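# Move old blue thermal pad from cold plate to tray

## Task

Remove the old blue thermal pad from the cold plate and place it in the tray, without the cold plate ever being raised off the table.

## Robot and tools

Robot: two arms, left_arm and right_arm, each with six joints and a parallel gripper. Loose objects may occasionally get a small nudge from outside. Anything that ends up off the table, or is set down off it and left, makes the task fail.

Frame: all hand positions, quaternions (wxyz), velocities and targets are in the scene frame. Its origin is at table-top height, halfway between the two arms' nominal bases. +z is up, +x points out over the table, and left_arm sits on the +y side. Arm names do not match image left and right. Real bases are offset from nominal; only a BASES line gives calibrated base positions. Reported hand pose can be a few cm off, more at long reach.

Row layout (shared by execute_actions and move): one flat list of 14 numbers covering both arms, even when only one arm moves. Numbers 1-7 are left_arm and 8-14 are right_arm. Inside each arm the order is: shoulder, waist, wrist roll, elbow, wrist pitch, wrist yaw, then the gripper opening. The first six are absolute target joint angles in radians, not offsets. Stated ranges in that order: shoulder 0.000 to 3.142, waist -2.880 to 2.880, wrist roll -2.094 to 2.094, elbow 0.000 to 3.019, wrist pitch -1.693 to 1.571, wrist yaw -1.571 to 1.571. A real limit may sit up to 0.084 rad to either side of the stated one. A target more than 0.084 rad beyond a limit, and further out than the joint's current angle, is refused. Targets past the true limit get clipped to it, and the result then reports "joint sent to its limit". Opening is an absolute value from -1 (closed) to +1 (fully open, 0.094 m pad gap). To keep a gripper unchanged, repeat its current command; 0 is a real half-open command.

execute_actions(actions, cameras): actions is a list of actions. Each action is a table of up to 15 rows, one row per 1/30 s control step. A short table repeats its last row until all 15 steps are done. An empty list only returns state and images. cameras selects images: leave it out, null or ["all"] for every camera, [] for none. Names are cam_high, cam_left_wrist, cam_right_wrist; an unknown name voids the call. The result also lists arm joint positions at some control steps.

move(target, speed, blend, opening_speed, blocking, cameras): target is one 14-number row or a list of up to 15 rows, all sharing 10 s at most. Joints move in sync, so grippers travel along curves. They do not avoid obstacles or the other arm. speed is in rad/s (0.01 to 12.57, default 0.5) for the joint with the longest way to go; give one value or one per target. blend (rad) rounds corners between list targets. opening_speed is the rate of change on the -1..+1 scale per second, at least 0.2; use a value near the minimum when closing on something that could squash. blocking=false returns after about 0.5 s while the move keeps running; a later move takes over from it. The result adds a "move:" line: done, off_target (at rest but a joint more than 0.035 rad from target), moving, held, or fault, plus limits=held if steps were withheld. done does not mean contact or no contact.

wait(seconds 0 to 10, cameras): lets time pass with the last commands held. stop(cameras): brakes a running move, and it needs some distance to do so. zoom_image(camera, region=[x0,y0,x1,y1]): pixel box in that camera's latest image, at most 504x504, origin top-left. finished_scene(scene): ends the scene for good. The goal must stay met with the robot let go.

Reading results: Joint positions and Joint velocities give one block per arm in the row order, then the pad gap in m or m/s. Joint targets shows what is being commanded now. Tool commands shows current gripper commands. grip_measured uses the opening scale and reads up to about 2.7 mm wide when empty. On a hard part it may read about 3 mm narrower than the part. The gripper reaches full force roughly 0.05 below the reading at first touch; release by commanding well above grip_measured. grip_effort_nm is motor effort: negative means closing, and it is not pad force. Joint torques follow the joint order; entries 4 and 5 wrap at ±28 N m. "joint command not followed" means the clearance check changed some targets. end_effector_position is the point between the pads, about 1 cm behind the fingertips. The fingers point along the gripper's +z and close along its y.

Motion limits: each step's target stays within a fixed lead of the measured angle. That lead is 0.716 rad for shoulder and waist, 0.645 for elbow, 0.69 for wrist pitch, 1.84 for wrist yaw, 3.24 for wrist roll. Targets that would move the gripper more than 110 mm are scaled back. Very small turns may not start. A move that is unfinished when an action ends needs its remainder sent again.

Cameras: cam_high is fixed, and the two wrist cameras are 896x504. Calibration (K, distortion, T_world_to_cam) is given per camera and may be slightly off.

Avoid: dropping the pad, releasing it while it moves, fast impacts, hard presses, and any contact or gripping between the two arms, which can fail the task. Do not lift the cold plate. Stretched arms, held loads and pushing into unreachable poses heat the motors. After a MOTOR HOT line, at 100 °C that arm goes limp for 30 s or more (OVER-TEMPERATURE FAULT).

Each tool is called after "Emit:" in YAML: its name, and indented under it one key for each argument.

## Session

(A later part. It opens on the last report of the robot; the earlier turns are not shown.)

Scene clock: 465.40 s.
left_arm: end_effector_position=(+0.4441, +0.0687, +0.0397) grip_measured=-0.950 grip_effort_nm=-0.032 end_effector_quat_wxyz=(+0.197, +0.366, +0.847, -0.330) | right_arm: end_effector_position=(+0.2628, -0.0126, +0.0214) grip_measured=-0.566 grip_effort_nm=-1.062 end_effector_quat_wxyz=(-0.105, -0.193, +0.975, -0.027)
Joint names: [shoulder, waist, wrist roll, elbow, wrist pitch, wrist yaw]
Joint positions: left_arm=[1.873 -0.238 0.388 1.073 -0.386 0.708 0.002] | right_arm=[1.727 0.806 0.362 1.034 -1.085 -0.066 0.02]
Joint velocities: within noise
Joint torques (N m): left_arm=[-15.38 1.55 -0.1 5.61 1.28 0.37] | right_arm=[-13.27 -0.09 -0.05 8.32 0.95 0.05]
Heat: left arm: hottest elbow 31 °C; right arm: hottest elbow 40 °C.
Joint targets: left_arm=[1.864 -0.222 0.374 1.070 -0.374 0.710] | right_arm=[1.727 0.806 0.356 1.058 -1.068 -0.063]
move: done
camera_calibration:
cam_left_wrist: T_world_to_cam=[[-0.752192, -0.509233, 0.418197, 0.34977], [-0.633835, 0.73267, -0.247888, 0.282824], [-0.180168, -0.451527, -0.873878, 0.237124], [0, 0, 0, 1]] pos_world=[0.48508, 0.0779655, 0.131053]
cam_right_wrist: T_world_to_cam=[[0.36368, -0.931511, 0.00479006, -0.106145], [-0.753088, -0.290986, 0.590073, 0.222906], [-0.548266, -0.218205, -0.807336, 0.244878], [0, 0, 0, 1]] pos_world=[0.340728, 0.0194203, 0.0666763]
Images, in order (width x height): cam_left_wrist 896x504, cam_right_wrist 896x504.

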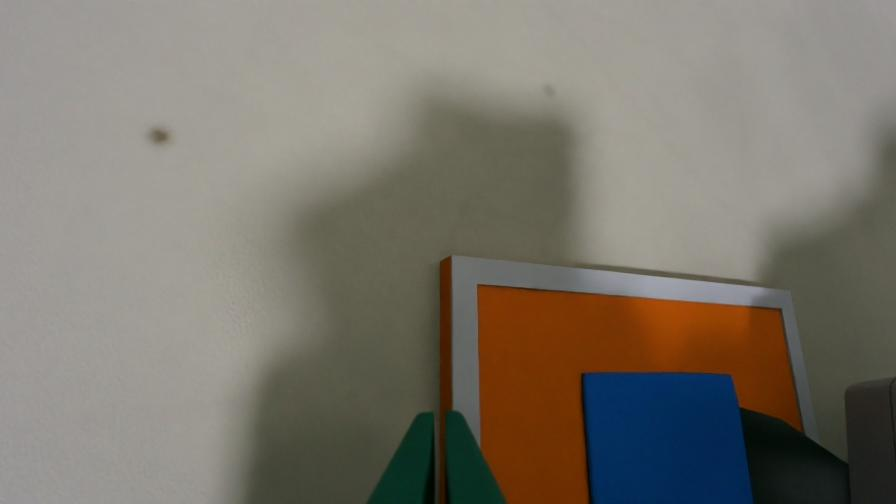

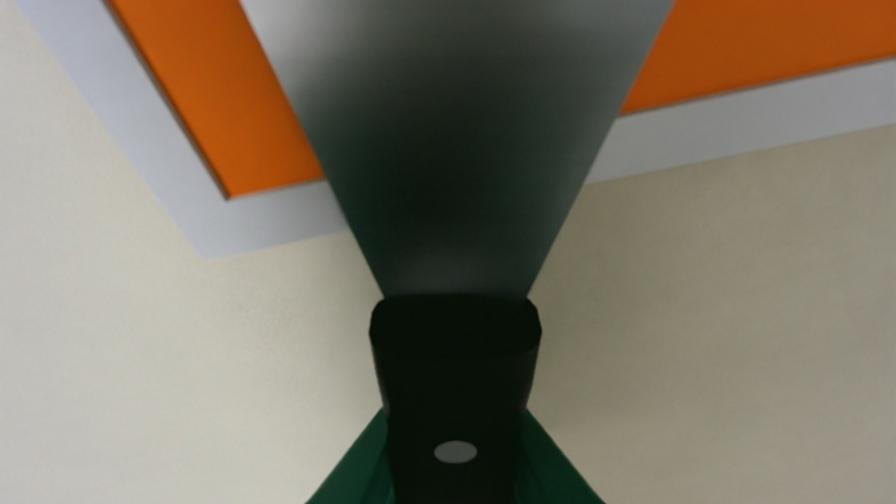

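Emit:
move:
  target:
    - [1.885,-0.222,0.374,1.060,-0.352,0.710,-0.95,1.727,0.806,0.356,1.058,-1.068,-0.063,-0.59]
    - [1.909,-0.222,0.374,1.047,-0.330,0.710,-0.95,1.645,0.806,0.356,0.981,-0.999,-0.063,-0.59]
    - [1.909,-0.222,0.374,1.047,-0.330,0.710,-0.95,1.645,0.806,0.356,0.981,-0.999,-0.063,-0.85]
  speed: 0.12
  opening_speed: 0.5
  cameras: ["cam_left_wrist", "cam_right_wrist"]

Scene clock: 487.30 s.
left_arm: end_effector_position=(+0.4404, +0.0697, +0.0292) grip_measured=-0.950 grip_effort_nm=-0.032 end_effector_quat_wxyz=(+0.201, +0.365, +0.846, -0.332) | right_arm: end_effector_position=(+0.2630, -0.0125, +0.0265) grip_measured=-0.566 grip_effort_nm=-1.053 end_effector_quat_wxyz=(-0.070, -0.195, +0.978, -0.005)
Joint names: [shoulder, waist, wrist roll, elbow, wrist pitch, wrist yaw]
Joint positions: left_arm=[1.886 -0.237 0.386 1.051 -0.341 0.712 0.002] | right_arm=[1.669 0.806 0.362 0.981 -1.007 -0.066 0.02]
Joint velocities: within noise
Joint torques (N m): left_arm=[-12.92 1.49 -0.09 5.38 1.21 0.25] | right_arm=[-14.56 -0.09 -0.05 6.65 0.77 0.03]
Heat: left arm: hottest elbow 32 °C; right arm: hottest elbow 38 °C.
Joint targets: left_arm=[1.909 -0.222 0.374 1.047 -0.330 0.710] | right_arm=[1.645 0.806 0.356 0.981 -0.999 -0.063]
move: done
camera_calibration:
cam_left_wrist: T_world_to_cam=[[-0.754148, -0.507631, 0.416619, 0.352773], [-0.633101, 0.730559, -0.255863, 0.277156], [-0.174481, -0.456721, -0.872332, 0.225495], [0, 0, 0, 1]] pos_world=[0.480856, 0.0795885, 0.120648]
cam_right_wrist: T_world_to_cam=[[0.364372, -0.930882, -0.0262885, -0.105498], [-0.787068, -0.322922, 0.52559, 0.230351], [-0.497752, -0.17082, -0.850332, 0.237502], [0, 0, 0, 1]] pos_world=[0.337959, 0.0167493, 0.0781122]
Images, in order (width x height): cam_left_wrist 896x504, cam_right_wrist 896x504.

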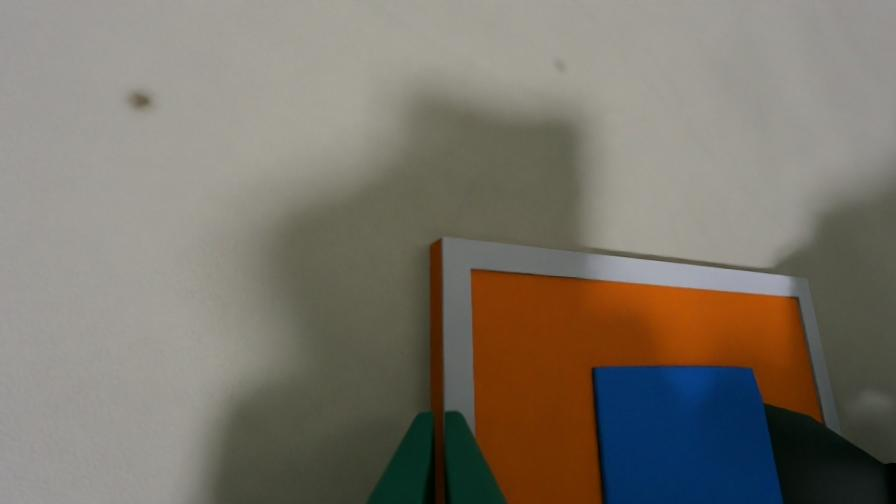

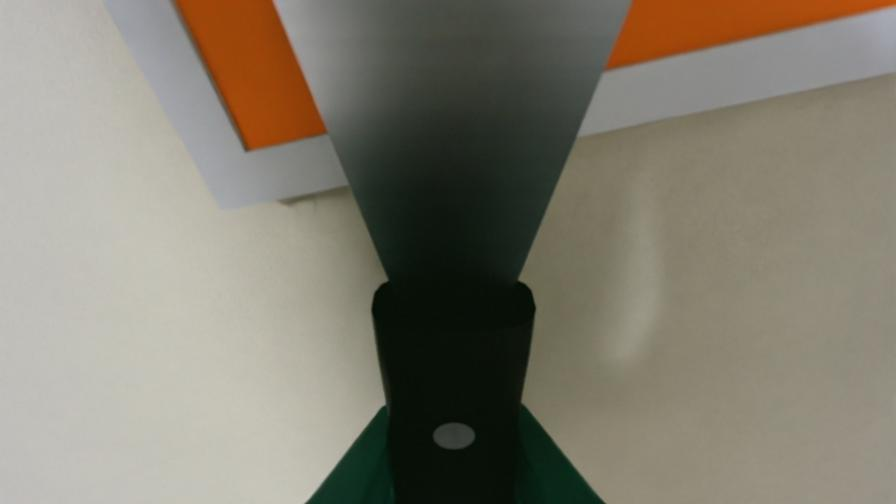

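Emit:
move:
  target:
    - [1.914,-0.255,0.374,1.034,-0.320,0.712,-0.95,1.645,0.806,0.356,0.985,-0.990,-0.063,-0.85]
    - [1.914,-0.330,0.374,1.005,-0.360,0.745,-0.95,1.730,0.770,0.356,1.092,-0.940,-0.063,-0.85]
  speed: [0.1, 0.1]
  cameras: ["cam_left_wrist", "cam_right_wrist"]

Scene clock: 493.97 s.
left_arm: end_effector_position=(+0.4336, +0.0620, +0.0278) grip_measured=-0.950 grip_effort_nm=-0.037 end_effector_quat_wxyz=(+0.200, +0.373, +0.841, -0.337) | right_arm: end_effector_position=(+0.2674, -0.0094, +0.0221) grip_measured=-0.566 grip_effort_nm=-1.057 end_effector_quat_wxyz=(-0.073, -0.192, +0.979, -0.003)
Joint names: [shoulder, waist, wrist roll, elbow, wrist pitch, wrist yaw]
Joint positions: left_arm=[1.886 -0.253 0.386 1.041 -0.329 0.719 0.002] | right_arm=[1.69 0.801 0.362 0.995 -1.003 -0.073 0.02]
Joint velocities: within noise
Joint torques (N m): left_arm=[-12.45 -5.77 -0.09 3.06 -0.44 1.21] | right_arm=[-9.64 -2.61 -0.05 13.96 2.95 0.36]
Heat: left arm: hottest elbow 32 °C; right arm: hottest elbow 37 °C.
Joint targets: left_arm=[1.914 -0.330 0.374 1.005 -0.360 0.745] | right_arm=[1.730 0.770 0.356 1.092 -0.940 -0.063]
move: off_target (left_arm, right_arm); left_arm: the waist is farthest, 0.077 rad from its target; right_arm: the elbow is farthest, 0.097 rad from its target
camera_calibration:
cam_left_wrist: T_world_to_cam=[[-0.763792, -0.49038, 0.419701, 0.347293], [-0.619211, 0.740234, -0.261978, 0.27177], [-0.182208, -0.45998, -0.869033, 0.223007], [0, 0, 0, 1]] pos_world=[0.474176, 0.0717115, 0.119239]
cam_right_wrist: T_world_to_cam=[[0.358257, -0.933074, -0.0320181, -0.102621], [-0.785057, -0.319632, 0.530586, 0.236438], [-0.50531, -0.16495, -0.847026, 0.238413], [0, 0, 0, 1]] pos_world=[0.342855, 0.0191461, 0.0732059]
Images, in order (width x height): cam_left_wrist 896x504, cam_right_wrist 896x504.

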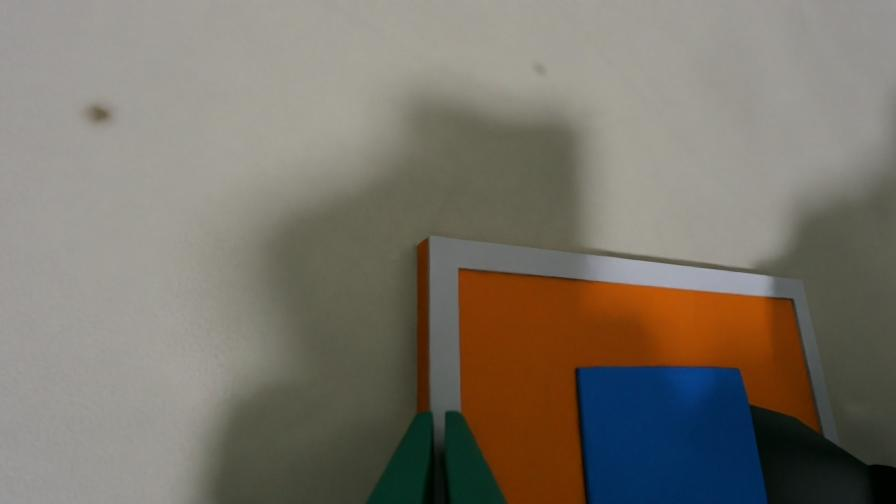

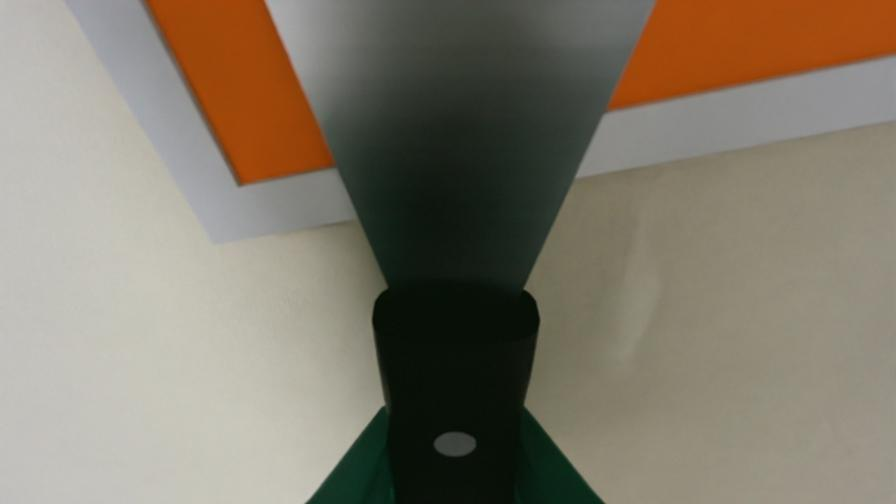

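Emit:
move:
  target:
    - [1.905,-0.265,0.374,1.030,-0.335,0.720,-0.95,1.700,0.795,0.356,1.020,-0.985,-0.063,-0.85]
    - [1.922,-0.231,0.374,1.088,-0.310,0.712,-0.95,1.665,0.800,0.356,1.012,-0.985,-0.063,-0.85]
  speed: [0.12, 0.12]
  cameras: ["cam_left_wrist", "cam_right_wrist"]

Scene clock: 504.27 s.
left_arm: end_effector_position=(+0.4439, +0.0639, +0.0293) grip_measured=-0.950 grip_effort_nm=-0.037 end_effector_quat_wxyz=(+0.209, +0.372, +0.841, -0.332) | right_arm: end_effector_position=(+0.2690, -0.0099, +0.0238) grip_measured=-0.566 grip_effort_nm=-1.057 end_effector_quat_wxyz=(-0.069, -0.192, +0.979, -0.004)
Joint names: [shoulder, waist, wrist roll, elbow, wrist pitch, wrist yaw]
Joint positions: left_arm=[1.894 -0.245 0.386 1.057 -0.32 0.714 0.002] | right_arm=[1.686 0.8 0.362 0.996 -1.002 -0.066 0.02]
Joint velocities: within noise
Joint torques (N m): left_arm=[-12.63 1.49 -0.09 7.83 1.22 0.26] | right_arm=[-14.51 -0.15 -0.05 7.9 1.11 0.03]
Heat: left arm: hottest elbow 31 °C; right arm: hottest elbow 40 °C.
Joint targets: left_arm=[1.922 -0.231 0.374 1.088 -0.310 0.712] | right_arm=[1.665 0.800 0.356 1.012 -0.985 -0.063]
move: done
camera_calibration:
cam_left_wrist: T_world_to_cam=[[-0.766145, -0.498073, 0.406136, 0.357404], [-0.62184, 0.734105, -0.272771, 0.278877], [-0.162287, -0.461533, -0.872152, 0.218459], [0, 0, 0, 1]] pos_world=[0.482694, 0.0741141, 0.121445]
cam_right_wrist: T_world_to_cam=[[0.359122, -0.932897, -0.0271188, -0.103928], [-0.789801, -0.319261, 0.523723, 0.238155], [-0.497238, -0.166662, -0.851457, 0.238601], [0, 0, 0, 1]] pos_world=[0.344059, 0.0188457, 0.0756132]
Images, in order (width x height): cam_left_wrist 896x504, cam_right_wrist 896x504.

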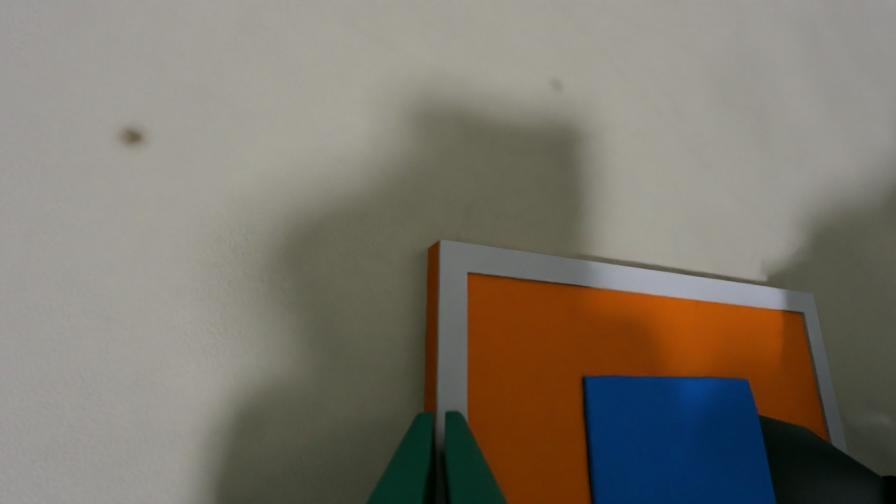

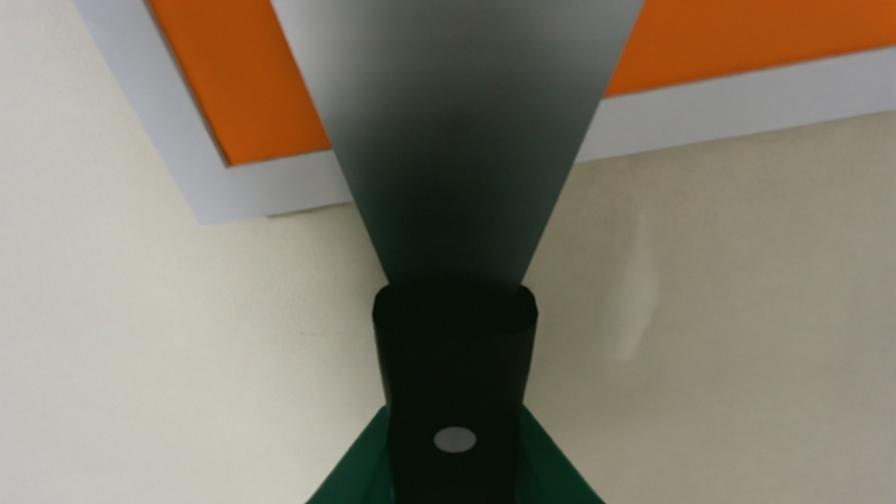

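Emit:
move:
  target:
    - [1.930,-0.222,0.374,1.097,-0.298,0.712,-0.95,1.665,0.800,0.356,1.012,-0.985,-0.063,-0.85]
    - [1.942,-0.224,0.374,1.093,-0.298,0.712,-0.95,1.660,0.800,0.356,1.012,-0.985,-0.063,-0.85]
  speed: [0.1, 0.1]
  cameras: ["cam_left_wrist"]

Scene clock: 507.27 s.
left_arm: end_effector_position=(+0.4500, +0.0660, +0.0240) grip_measured=-0.950 grip_effort_nm=-0.037 end_effector_quat_wxyz=(+0.212, +0.369, +0.842, -0.333) | right_arm: end_effector_position=(+0.2693, -0.0096, +0.0249) grip_measured=-0.566 grip_effort_nm=-1.057 end_effector_quat_wxyz=(-0.068, -0.192, +0.979, -0.003)
Joint names: [shoulder, waist, wrist roll, elbow, wrist pitch, wrist yaw]
Joint positions: left_arm=[1.913 -0.238 0.386 1.067 -0.307 0.718 0.002] | right_arm=[1.683 0.8 0.362 0.996 -1.002 -0.066 0.02]
Joint velocities: within noise
Joint torques (N m): left_arm=[-12.98 1.44 -0.09 7.43 1.17 0.12] | right_arm=[-14.62 -0.15 -0.05 7.92 1.09 0.02]
Heat: left arm: hottest elbow 31 °C; right arm: hottest elbow 40 °C.
Joint targets: left_arm=[1.942 -0.224 0.374 1.093 -0.298 0.712] | right_arm=[1.660 0.800 0.356 1.012 -0.985 -0.063]
move: done
camera_calibration:
cam_left_wrist: T_world_to_cam=[[-0.763943, -0.501091, 0.40657, 0.364476], [-0.62583, 0.728894, -0.277581, 0.282073], [-0.157253, -0.466499, -0.870431, 0.213717], [0, 0, 0, 1]] pos_world=[0.488576, 0.0767338, 0.116139]
Images, in order (width x height): cam_left_wrist 896x504.

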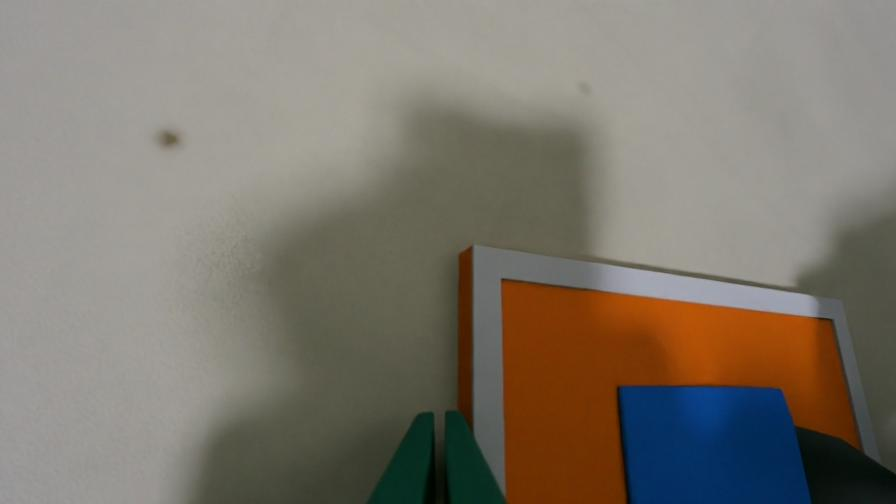

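Emit:
move:
  target:
    - [1.888,-0.216,0.374,1.043,-0.290,0.712,-0.95,1.660,0.800,0.356,1.012,-0.985,-0.063,-0.85]
    - [1.917,-0.248,0.374,1.036,-0.292,0.712,-0.95,1.660,0.800,0.356,1.012,-0.985,-0.063,-0.85]
  speed: [0.1, 0.1]
  cameras: ["cam_left_wrist"]

Scene clock: 512.80 s.
left_arm: end_effector_position=(+0.4450, +0.0706, +0.0239) grip_measured=-0.950 grip_effort_nm=-0.042 end_effector_quat_wxyz=(+0.213, +0.367, +0.843, -0.330) | right_arm: end_effector_position=(+0.2695, -0.0094, +0.0249) grip_measured=-0.566 grip_effort_nm=-1.057 end_effector_quat_wxyz=(-0.067, -0.192, +0.979, -0.003)
Joint names: [shoulder, waist, wrist roll, elbow, wrist pitch, wrist yaw]
Joint positions: left_arm=[1.9 -0.233 0.386 1.046 -0.299 0.713 0.002] | right_arm=[1.683 0.8 0.362 0.996 -1.001 -0.066 0.02]
Joint velocities: within noise
Joint torques (N m): left_arm=[-13.51 -0.79 -0.09 4.92 1.03 0.27] | right_arm=[-14.68 -0.15 -0.05 7.92 1.09 0.03]
Heat: left arm: hottest elbow 32 °C; right arm: hottest elbow 39 °C.
Joint targets: left_arm=[1.917 -0.248 0.374 1.036 -0.292 0.712] | right_arm=[1.660 0.800 0.356 1.012 -0.985 -0.063]
move: done
camera_calibration:
cam_left_wrist: T_world_to_cam=[[-0.761337, -0.507538, 0.403449, 0.362375], [-0.630044, 0.725993, -0.275643, 0.277544], [-0.153002, -0.464048, -0.872497, 0.213115], [0, 0, 0, 1]] pos_world=[0.483361, 0.0813199, 0.116245]
Images, in order (width x height): cam_left_wrist 896x504.

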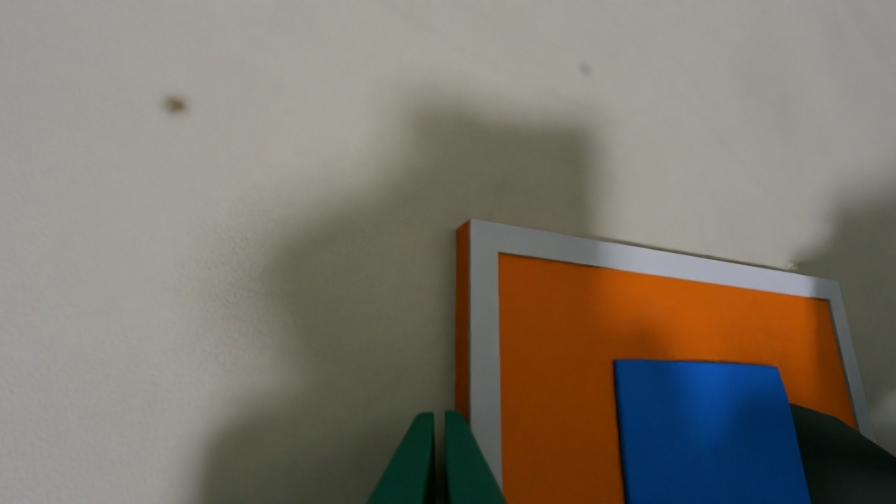

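Emit:
move:
  target:
    - [1.920,-0.290,0.374,1.020,-0.320,0.735,-0.95,1.690,0.785,0.356,1.060,-0.970,-0.063,-0.85]
    - [1.922,-0.345,0.374,1.000,-0.350,0.762,-0.95,1.720,0.760,0.356,1.125,-0.935,-0.063,-0.85]
  speed: [0.1, 0.1]
  cameras: ["cam_left_wrist", "cam_right_wrist"]

Scene clock: 516.67 s.
left_arm: end_effector_position=(+0.4390, +0.0656, +0.0231) grip_measured=-0.950 grip_effort_nm=-0.032 end_effector_quat_wxyz=(+0.207, +0.370, +0.841, -0.336) | right_arm: end_effector_position=(+0.2722, -0.0093, +0.0230) grip_measured=-0.566 grip_effort_nm=-1.057 end_effector_quat_wxyz=(-0.072, -0.187, +0.980, -0.001)
Joint names: [shoulder, waist, wrist roll, elbow, wrist pitch, wrist yaw]
Joint positions: left_arm=[1.9 -0.243 0.386 1.041 -0.302 0.722 0.002] | right_arm=[1.695 0.792 0.363 1.004 -1.005 -0.074 0.02]
Joint velocities: within noise
Joint torques (N m): left_arm=[-13.1 -7.82 -0.09 2.63 -1.09 1.73] | right_arm=[-10.87 -2.67 -0.07 15.77 3.23 0.4]
Heat: left arm: hottest elbow 32 °C; right arm: hottest elbow 39 °C.
Joint targets: left_arm=[1.922 -0.345 0.374 1.000 -0.350 0.762] | right_arm=[1.720 0.760 0.356 1.125 -0.935 -0.063]
move: off_target (left_arm, right_arm); left_arm: the waist is farthest, 0.102 rad from its target; right_arm: the elbow is farthest, 0.121 rad from its target
camera_calibration:
cam_left_wrist: T_world_to_cam=[[-0.764025, -0.495062, 0.413739, 0.355713], [-0.622963, 0.732915, -0.27341, 0.273585], [-0.167881, -0.466636, -0.86837, 0.215699], [0, 0, 0, 1]] pos_world=[0.478418, 0.0762375, 0.114935]
cam_right_wrist: T_world_to_cam=[[0.349016, -0.936507, -0.0337996, -0.101661], [-0.789295, -0.313214, 0.52812, 0.241171], [-0.505175, -0.157645, -0.848497, 0.241734], [0, 0, 0, 1]] pos_world=[0.347954, 0.0184399, 0.074307]
Images, in order (width x height): cam_left_wrist 896x504, cam_right_wrist 896x504.

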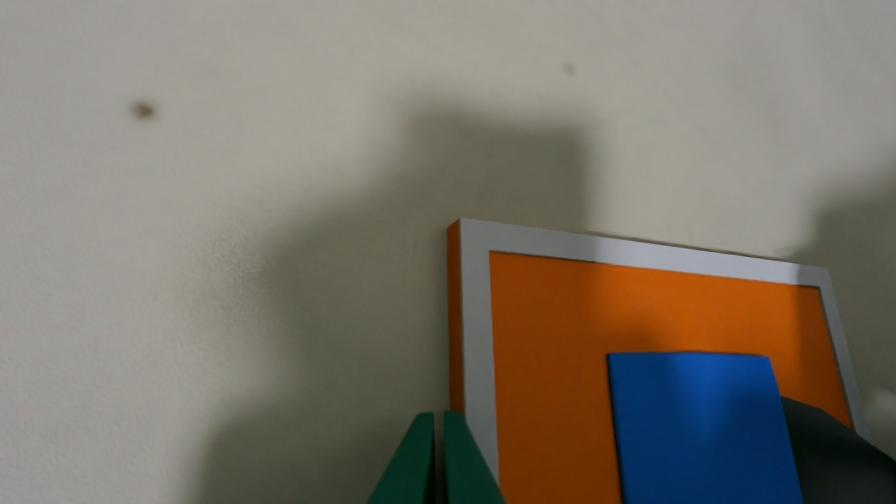

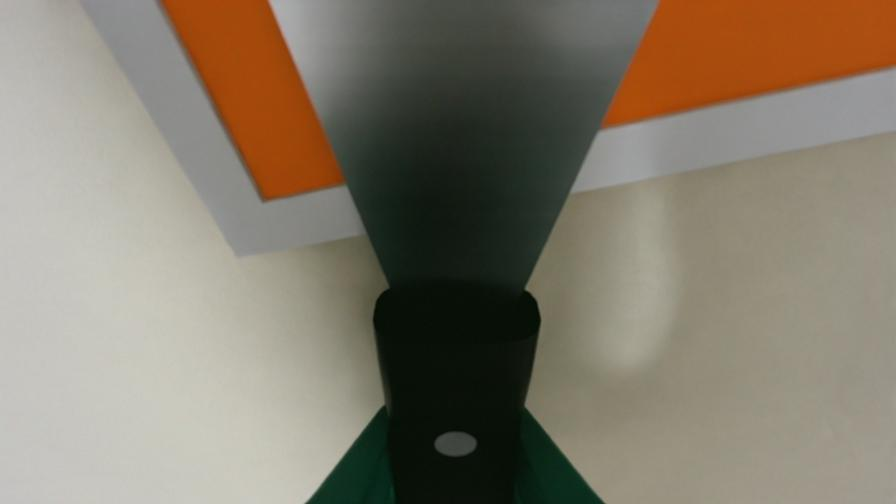

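Emit:
move:
  target:
    - [1.924,-0.362,0.374,0.995,-0.358,0.770,-0.95,1.715,0.752,0.356,1.172,-0.930,-0.063,-0.85]
  speed: [0.1]
  cameras: ["cam_left_wrist", "cam_right_wrist"]

Scene clock: 519.23 s.
left_arm: end_effector_position=(+0.4391, +0.0656, +0.0229) grip_measured=-0.950 grip_effort_nm=-0.012 end_effector_quat_wxyz=(+0.207, +0.370, +0.841, -0.335) | right_arm: end_effector_position=(+0.2782, -0.0048, +0.0242) grip_measured=-0.566 grip_effort_nm=-1.057 end_effector_quat_wxyz=(-0.071, -0.182, +0.981, +0.001)
Joint names: [shoulder, waist, wrist roll, elbow, wrist pitch, wrist yaw]
Joint positions: left_arm=[1.9 -0.243 0.386 1.041 -0.302 0.72 0.002] | right_arm=[1.705 0.789 0.371 1.024 -1.008 -0.077 0.02]
Joint velocities: within noise
Joint torques (N m): left_arm=[-12.92 -9.05 -0.08 2.3 -1.4 2.06] | right_arm=[-12.45 -3.08 -0.15 17.95 3.55 0.53]
Heat: left arm: hottest elbow 32 °C; right arm: hottest elbow 39 °C.
Joint targets: left_arm=[1.924 -0.362 0.374 0.995 -0.358 0.770] | right_arm=[1.715 0.752 0.356 1.172 -0.930 -0.063]
move: off_target (left_arm, right_arm); left_arm: the waist is farthest, 0.119 rad from its target; right_arm: the elbow is farthest, 0.148 rad from its target
camera_calibration:
cam_left_wrist: T_world_to_cam=[[-0.764092, -0.495791, 0.412741, 0.355943], [-0.623015, 0.733126, -0.272723, 0.273538], [-0.167377, -0.46553, -0.869061, 0.215231], [0, 0, 0, 1]] pos_world=[0.478416, 0.0761324, 0.114737]
cam_right_wrist: T_world_to_cam=[[0.338461, -0.940232, -0.0375196, -0.0965544], [-0.793882, -0.306731, 0.52504, 0.247941], [-0.505168, -0.14792, -0.85025, 0.246527], [0, 0, 0, 1]] pos_world=[0.354053, 0.0217337, 0.0758078]
Images, in order (width x height): cam_left_wrist 896x504, cam_right_wrist 896x504.

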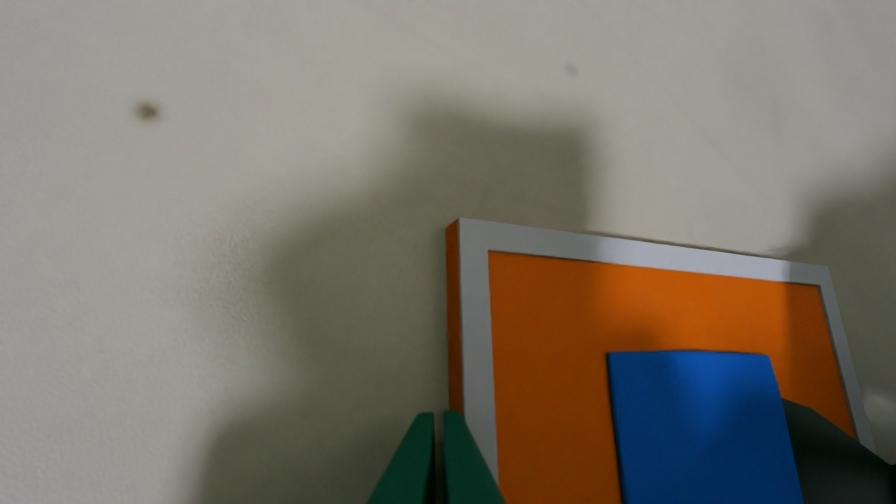

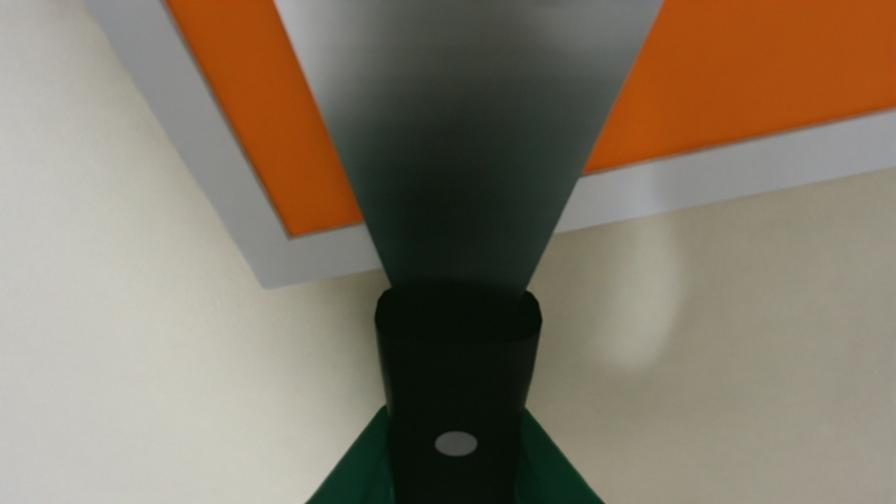

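Emit:
move:
  target:
    - [1.924,-0.365,0.374,0.995,-0.358,0.770,-0.95,1.730,0.742,0.356,1.212,-0.935,-0.063,-0.85]
  speed: [0.1]
  cameras: ["cam_left_wrist", "cam_right_wrist"]

Scene clock: 522.57 s.
left_arm: end_effector_position=(+0.4271, +0.0527, +0.0225) grip_measured=-0.950 grip_effort_nm=-0.012 end_effector_quat_wxyz=(+0.195, +0.379, +0.836, -0.346) | right_arm: end_effector_position=(+0.2644, -0.0162, +0.0215) grip_measured=-0.566 grip_effort_nm=-1.053 end_effector_quat_wxyz=(-0.094, -0.169, +0.981, -0.012)
Joint names: [shoulder, waist, wrist roll, elbow, wrist pitch, wrist yaw]
Joint positions: left_arm=[1.9 -0.269 0.386 1.038 -0.315 0.737 0.002] | right_arm=[1.703 0.789 0.393 1.004 -1.044 -0.082 0.02]
Joint velocities: within noise
Joint torques (N m): left_arm=[-12.81 -7.12 -0.08 2.5 -0.94 1.5] | right_arm=[-12.63 -0.09 -0.23 8.08 1.73 0.11]
Heat: left arm: hottest elbow 31 °C; right arm: hottest elbow 41 °C.
Joint targets: left_arm=[1.924 -0.363 0.374 0.995 -0.358 0.770] | right_arm=[1.706 0.789 0.371 1.025 -1.009 -0.077]
move: held (right_arm; a check stopped the path), off_target (left_arm; braked when a check withheld steps of right_arm); limits=held; left_arm: the waist is farthest, 0.096 rad from its target; right_arm: the elbow is farthest, 0.208 rad from its target
joint command not followed: on one or more control steps a check withheld the commanded joint targets of the right arm, and it was not sent them on those steps.
cause: the commanded joint targets, or the way to them, would bring a part of the robot too close to another arm (this arm's wrist camera and the left arm's wrist (the part past the wrist pitch), along the way the arms are being sent, or toward where that arm still pushes).
camera_calibration:
cam_left_wrist: T_world_to_cam=[[-0.771111, -0.467135, 0.432635, 0.341547], [-0.604654, 0.750132, -0.267761, 0.266546], [-0.199452, -0.468068, -0.86089, 0.220598], [0, 0, 0, 1]] pos_world=[0.468537, 0.0628585, 0.113516]
cam_right_wrist: T_world_to_cam=[[0.316019, -0.948591, -0.0175478, -0.0973285], [-0.777838, -0.269635, 0.567684, 0.230463], [-0.543231, -0.16575, -0.82306, 0.244845], [0, 0, 0, 1]] pos_world=[0.343028, 0.0103991, 0.0689837]
Images, in order (width x height): cam_left_wrist 896x504, cam_right_wrist 896x504.

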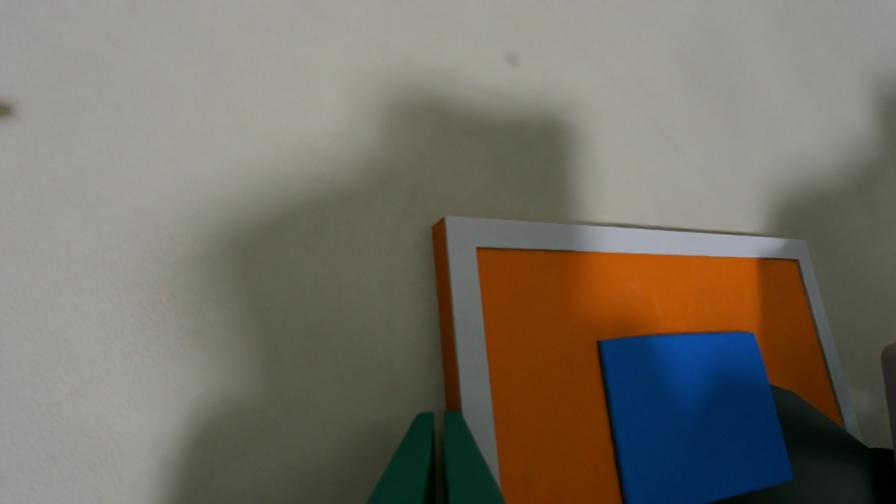

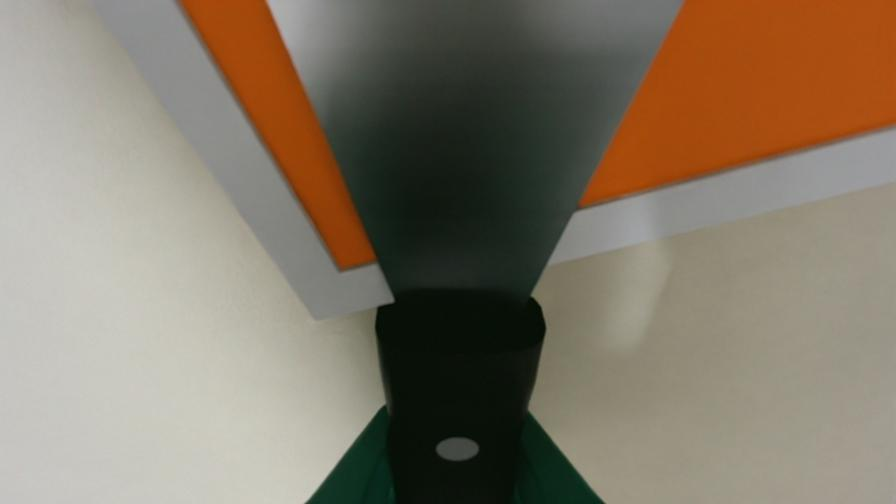

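Emit:
move:
  target:
    - [1.924,-0.305,0.374,1.020,-0.330,0.750,-0.95,1.690,0.787,0.371,1.035,-1.005,-0.077,-0.85]
    - [1.924,-0.300,0.374,1.020,-0.330,0.750,-0.95,1.662,0.787,0.371,1.048,-1.000,-0.077,-0.85]
  speed: [0.1, 0.1]
  cameras: ["cam_left_wrist", "cam_right_wrist"]

Scene clock: 536.00 s.
left_arm: end_effector_position=(+0.4277, +0.0531, +0.0225) grip_measured=-0.950 grip_effort_nm=-0.012 end_effector_quat_wxyz=(+0.196, +0.379, +0.836, -0.345) | right_arm: end_effector_position=(+0.2653, -0.0154, +0.0250) grip_measured=-0.566 grip_effort_nm=-1.048 end_effector_quat_wxyz=(-0.090, -0.169, +0.981, -0.009)
Joint names: [shoulder, waist, wrist roll, elbow, wrist pitch, wrist yaw]
Joint positions: left_arm=[1.899 -0.269 0.386 1.038 -0.314 0.734 0.002] | right_arm=[1.693 0.789 0.394 1.004 -1.044 -0.082 0.02]
Joint velocities: within noise
Joint torques (N m): left_arm=[-12.81 -2.2 -0.08 4.26 0.09 0.9] | right_arm=[-15.27 -0.26 -0.24 9.85 2.1 0.13]
Heat: left arm: hottest elbow 31 °C; right arm: hottest elbow 39 °C.
Joint targets: left_arm=[1.924 -0.300 0.374 1.020 -0.330 0.750] | right_arm=[1.662 0.787 0.371 1.048 -1.000 -0.077]
move: off_target (right_arm); right_arm: the elbow is farthest, 0.044 rad from its target
camera_calibration:
cam_left_wrist: T_world_to_cam=[[-0.771378, -0.469289, 0.429819, 0.342562], [-0.605201, 0.749789, -0.267487, 0.26681], [-0.196745, -0.46646, -0.862384, 0.219614], [0, 0, 0, 1]] pos_world=[0.468926, 0.0631505, 0.11352]
cam_right_wrist: T_world_to_cam=[[0.315799, -0.948586, -0.0213553, -0.0966751], [-0.781923, -0.272932, 0.56045, 0.23049], [-0.537464, -0.160291, -0.827913, 0.247043], [0, 0, 0, 1]] pos_world=[0.343532, 0.0108021, 0.0732876]
Images, in order (width x height): cam_left_wrist 896x504, cam_right_wrist 896x504.

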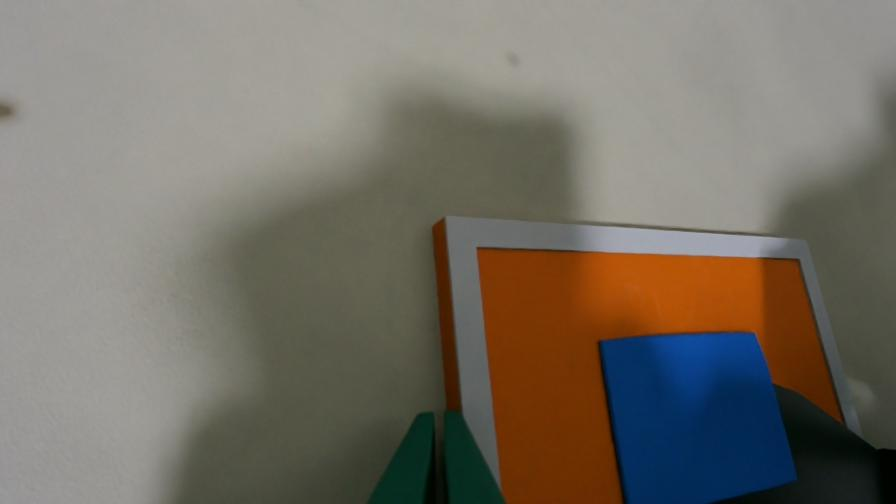

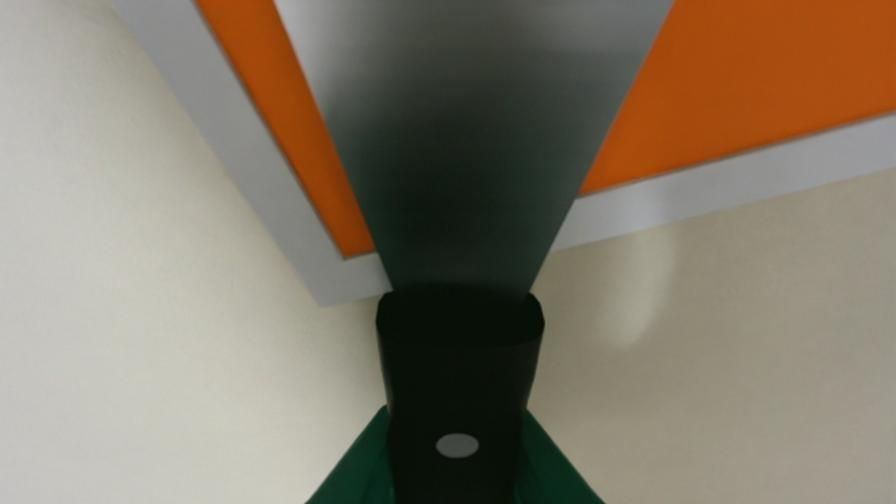

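Emit:
move:
  target:
    - [1.924,-0.300,0.374,1.020,-0.330,0.750,-0.95,1.640,0.787,0.371,1.050,-0.995,-0.077,-0.85]
  speed: [0.08]
  cameras: ["cam_left_wrist", "cam_right_wrist"]

Scene clock: 537.50 s.
left_arm: end_effector_position=(+0.4279, +0.0533, +0.0225) grip_measured=-0.950 grip_effort_nm=-0.007 end_effector_quat_wxyz=(+0.196, +0.379, +0.836, -0.345) | right_arm: end_effector_position=(+0.2657, -0.0151, +0.0303) grip_measured=-0.566 grip_effort_nm=-1.053 end_effector_quat_wxyz=(-0.085, -0.170, +0.982, -0.005)
Joint names: [shoulder, waist, wrist roll, elbow, wrist pitch, wrist yaw]
Joint positions: left_arm=[1.899 -0.268 0.386 1.038 -0.313 0.734 0.002] | right_arm=[1.677 0.789 0.394 1.002 -1.044 -0.082 0.02]
Joint velocities: within noise
Joint torques (N m): left_arm=[-12.81 -2.26 -0.09 4.26 0.1 0.89] | right_arm=[-15.68 -0.26 -0.24 10.33 2.33 0.13]
Heat: left arm: hottest elbow 31 °C; right arm: hottest elbow 39 °C.
Joint targets: left_arm=[1.924 -0.300 0.374 1.020 -0.330 0.750] | right_arm=[1.640 0.787 0.371 1.050 -0.995 -0.077]
move: off_target (right_arm); right_arm: the wrist pitch is farthest, 0.049 rad from its target
camera_calibration:
cam_left_wrist: T_world_to_cam=[[-0.771346, -0.469569, 0.429569, 0.342797], [-0.6054, 0.749536, -0.267742, 0.266945], [-0.196254, -0.466583, -0.862429, 0.219616], [0, 0, 0, 1]] pos_world=[0.469124, 0.0633508, 0.11362]
cam_right_wrist: T_world_to_cam=[[0.315994, -0.948383, -0.0267958, -0.09624], [-0.78737, -0.277894, 0.550294, 0.229643], [-0.529335, -0.152791, -0.834541, 0.249769], [0, 0, 0, 1]] pos_world=[0.343437, 0.0107066, 0.079493]
Images, in order (width x height): cam_left_wrist 896x504, cam_right_wrist 896x504.

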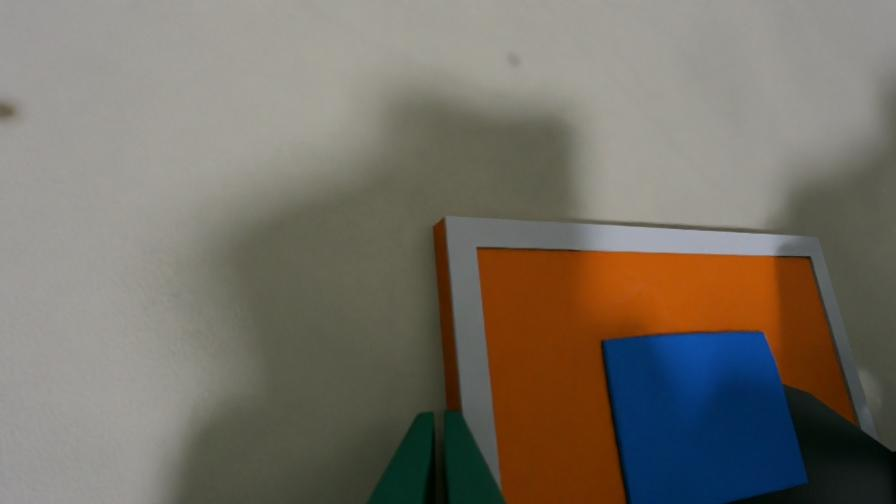

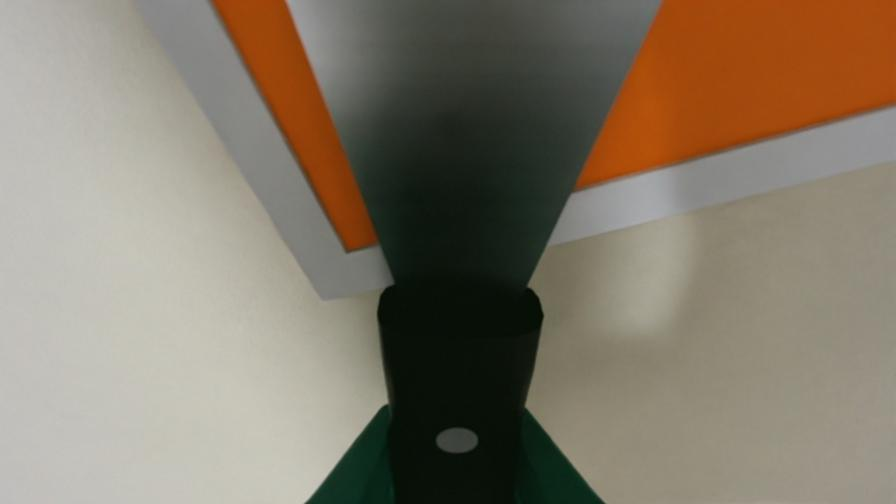

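Emit:
move:
  target:
    - [1.924,-0.270,0.374,1.045,-0.320,0.735,-0.95,1.650,0.789,0.380,1.000,-1.030,-0.080,-0.85]
    - [1.924,-0.245,0.374,1.080,-0.310,0.720,-0.95,1.650,0.789,0.385,0.992,-1.040,-0.080,-0.85]
  speed: [0.1, 0.1]
  cameras: ["cam_left_wrist", "cam_right_wrist"]

Scene clock: 542.70 s.
left_arm: end_effector_position=(+0.4353, +0.0560, +0.0242) grip_measured=-0.950 grip_effort_nm=-0.007 end_effector_quat_wxyz=(+0.203, +0.378, +0.838, -0.339) | right_arm: end_effector_position=(+0.2616, -0.0189, +0.0281) grip_measured=-0.566 grip_effort_nm=-1.053 end_effector_quat_wxyz=(-0.088, -0.169, +0.982, -0.008)
Joint names: [shoulder, waist, wrist roll, elbow, wrist pitch, wrist yaw]
Joint positions: left_arm=[1.901 -0.262 0.386 1.048 -0.311 0.723 0.002] | right_arm=[1.674 0.789 0.394 0.989 -1.044 -0.082 0.02]
Joint velocities: within noise
Joint torques (N m): left_arm=[-13.1 1.61 -0.08 7.83 0.81 0.19] | right_arm=[-14.56 -0.03 -0.09 6.83 0.5 -0.01]
Heat: left arm: hottest elbow 31 °C; right arm: hottest elbow 39 °C.
Joint targets: left_arm=[1.924 -0.245 0.374 1.080 -0.310 0.720] | right_arm=[1.650 0.789 0.385 0.992 -1.040 -0.080]
move: done
camera_calibration:
cam_left_wrist: T_world_to_cam=[[-0.772031, -0.480078, 0.416526, 0.350277], [-0.609651, 0.744638, -0.271737, 0.272148], [-0.179706, -0.463724, -0.867563, 0.21656], [0, 0, 0, 1]] pos_world=[0.475257, 0.065933, 0.115933]
cam_right_wrist: T_world_to_cam=[[0.315908, -0.948523, -0.0225066, -0.0987681], [-0.783628, -0.274216, 0.557434, 0.225506], [-0.534911, -0.158461, -0.829916, 0.246431], [0, 0, 0, 1]] pos_world=[0.339733, 0.00720326, 0.0765894]
Images, in order (width x height): cam_left_wrist 896x504, cam_right_wrist 896x504.

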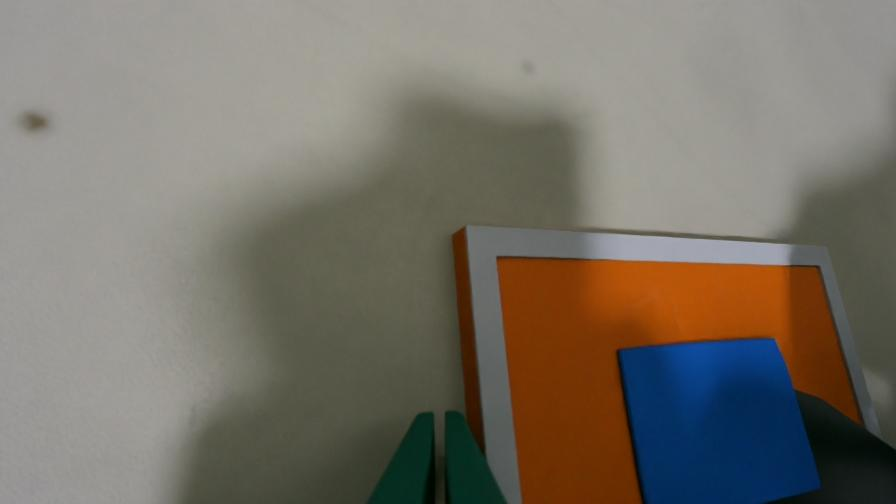

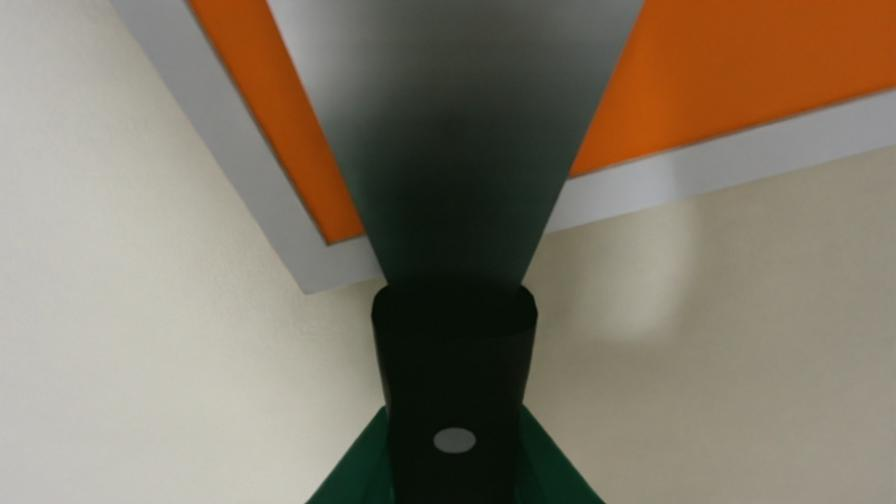

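Emit:
move:
  target:
    - [1.924,-0.245,0.374,1.080,-0.310,0.720,-0.95,1.630,0.789,0.385,1.010,-1.020,-0.080,-0.85]
  speed: [0.08]
  cameras: ["cam_left_wrist", "cam_right_wrist"]

Scene clock: 550.13 s.
left_arm: end_effector_position=(+0.4354, +0.0561, +0.0242) grip_measured=-0.950 grip_effort_nm=-0.017 end_effector_quat_wxyz=(+0.203, +0.377, +0.838, -0.339) | right_arm: end_effector_position=(+0.2643, -0.0165, +0.0333) grip_measured=-0.566 grip_effort_nm=-1.053 end_effector_quat_wxyz=(-0.078, -0.170, +0.982, -0.002)
Joint names: [shoulder, waist, wrist roll, elbow, wrist pitch, wrist yaw]
Joint positions: left_arm=[1.901 -0.261 0.386 1.048 -0.311 0.723 0.002] | right_arm=[1.659 0.789 0.394 0.989 -1.035 -0.082 0.02]
Joint velocities: within noise
Joint torques (N m): left_arm=[-12.98 1.61 -0.08 7.83 0.8 0.2] | right_arm=[-14.8 -0.09 -0.09 8.34 0.96 -0.01]
Heat: left arm: hottest elbow 32 °C; right arm: hottest elbow 38 °C.
Joint targets: left_arm=[1.924 -0.245 0.374 1.080 -0.310 0.720] | right_arm=[1.630 0.789 0.385 1.010 -1.020 -0.080]
move: done
camera_calibration:
cam_left_wrist: T_world_to_cam=[[-0.771846, -0.480359, 0.416545, 0.350378], [-0.609914, 0.744452, -0.271654, 0.272188], [-0.179607, -0.463731, -0.86758, 0.216626], [0, 0, 0, 1]] pos_world=[0.475357, 0.0661329, 0.115933]
cam_right_wrist: T_world_to_cam=[[0.316426, -0.948066, -0.0323288, -0.0968898], [-0.793305, -0.283152, 0.538973, 0.228333], [-0.520136, -0.144898, -0.841702, 0.249253], [0, 0, 0, 1]] pos_world=[0.341442, 0.0089115, 0.0835993]
Images, in order (width x height): cam_left_wrist 896x504, cam_right_wrist 896x504.

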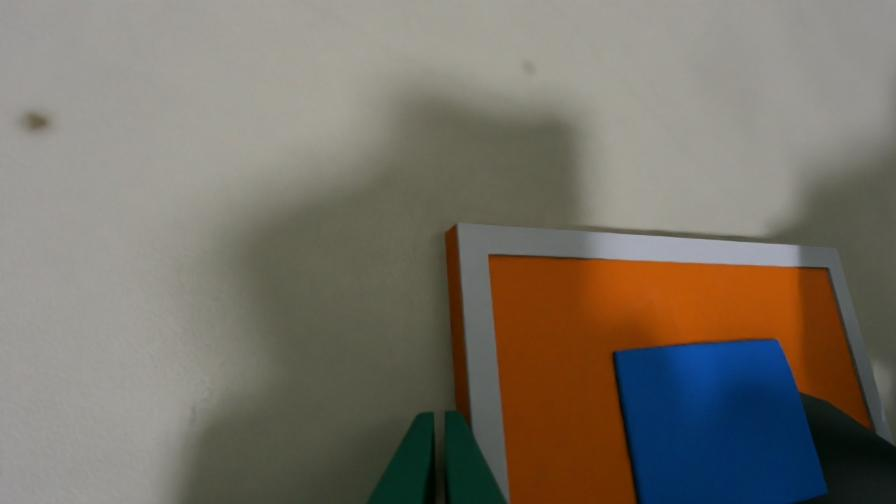

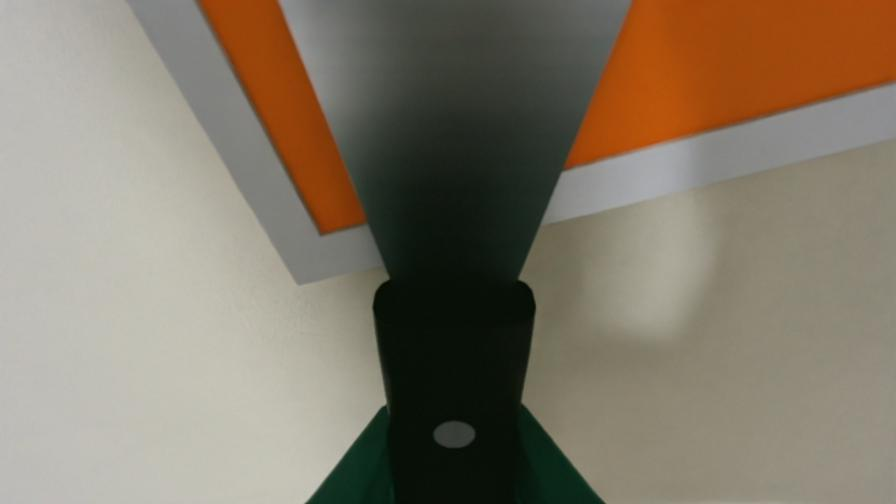

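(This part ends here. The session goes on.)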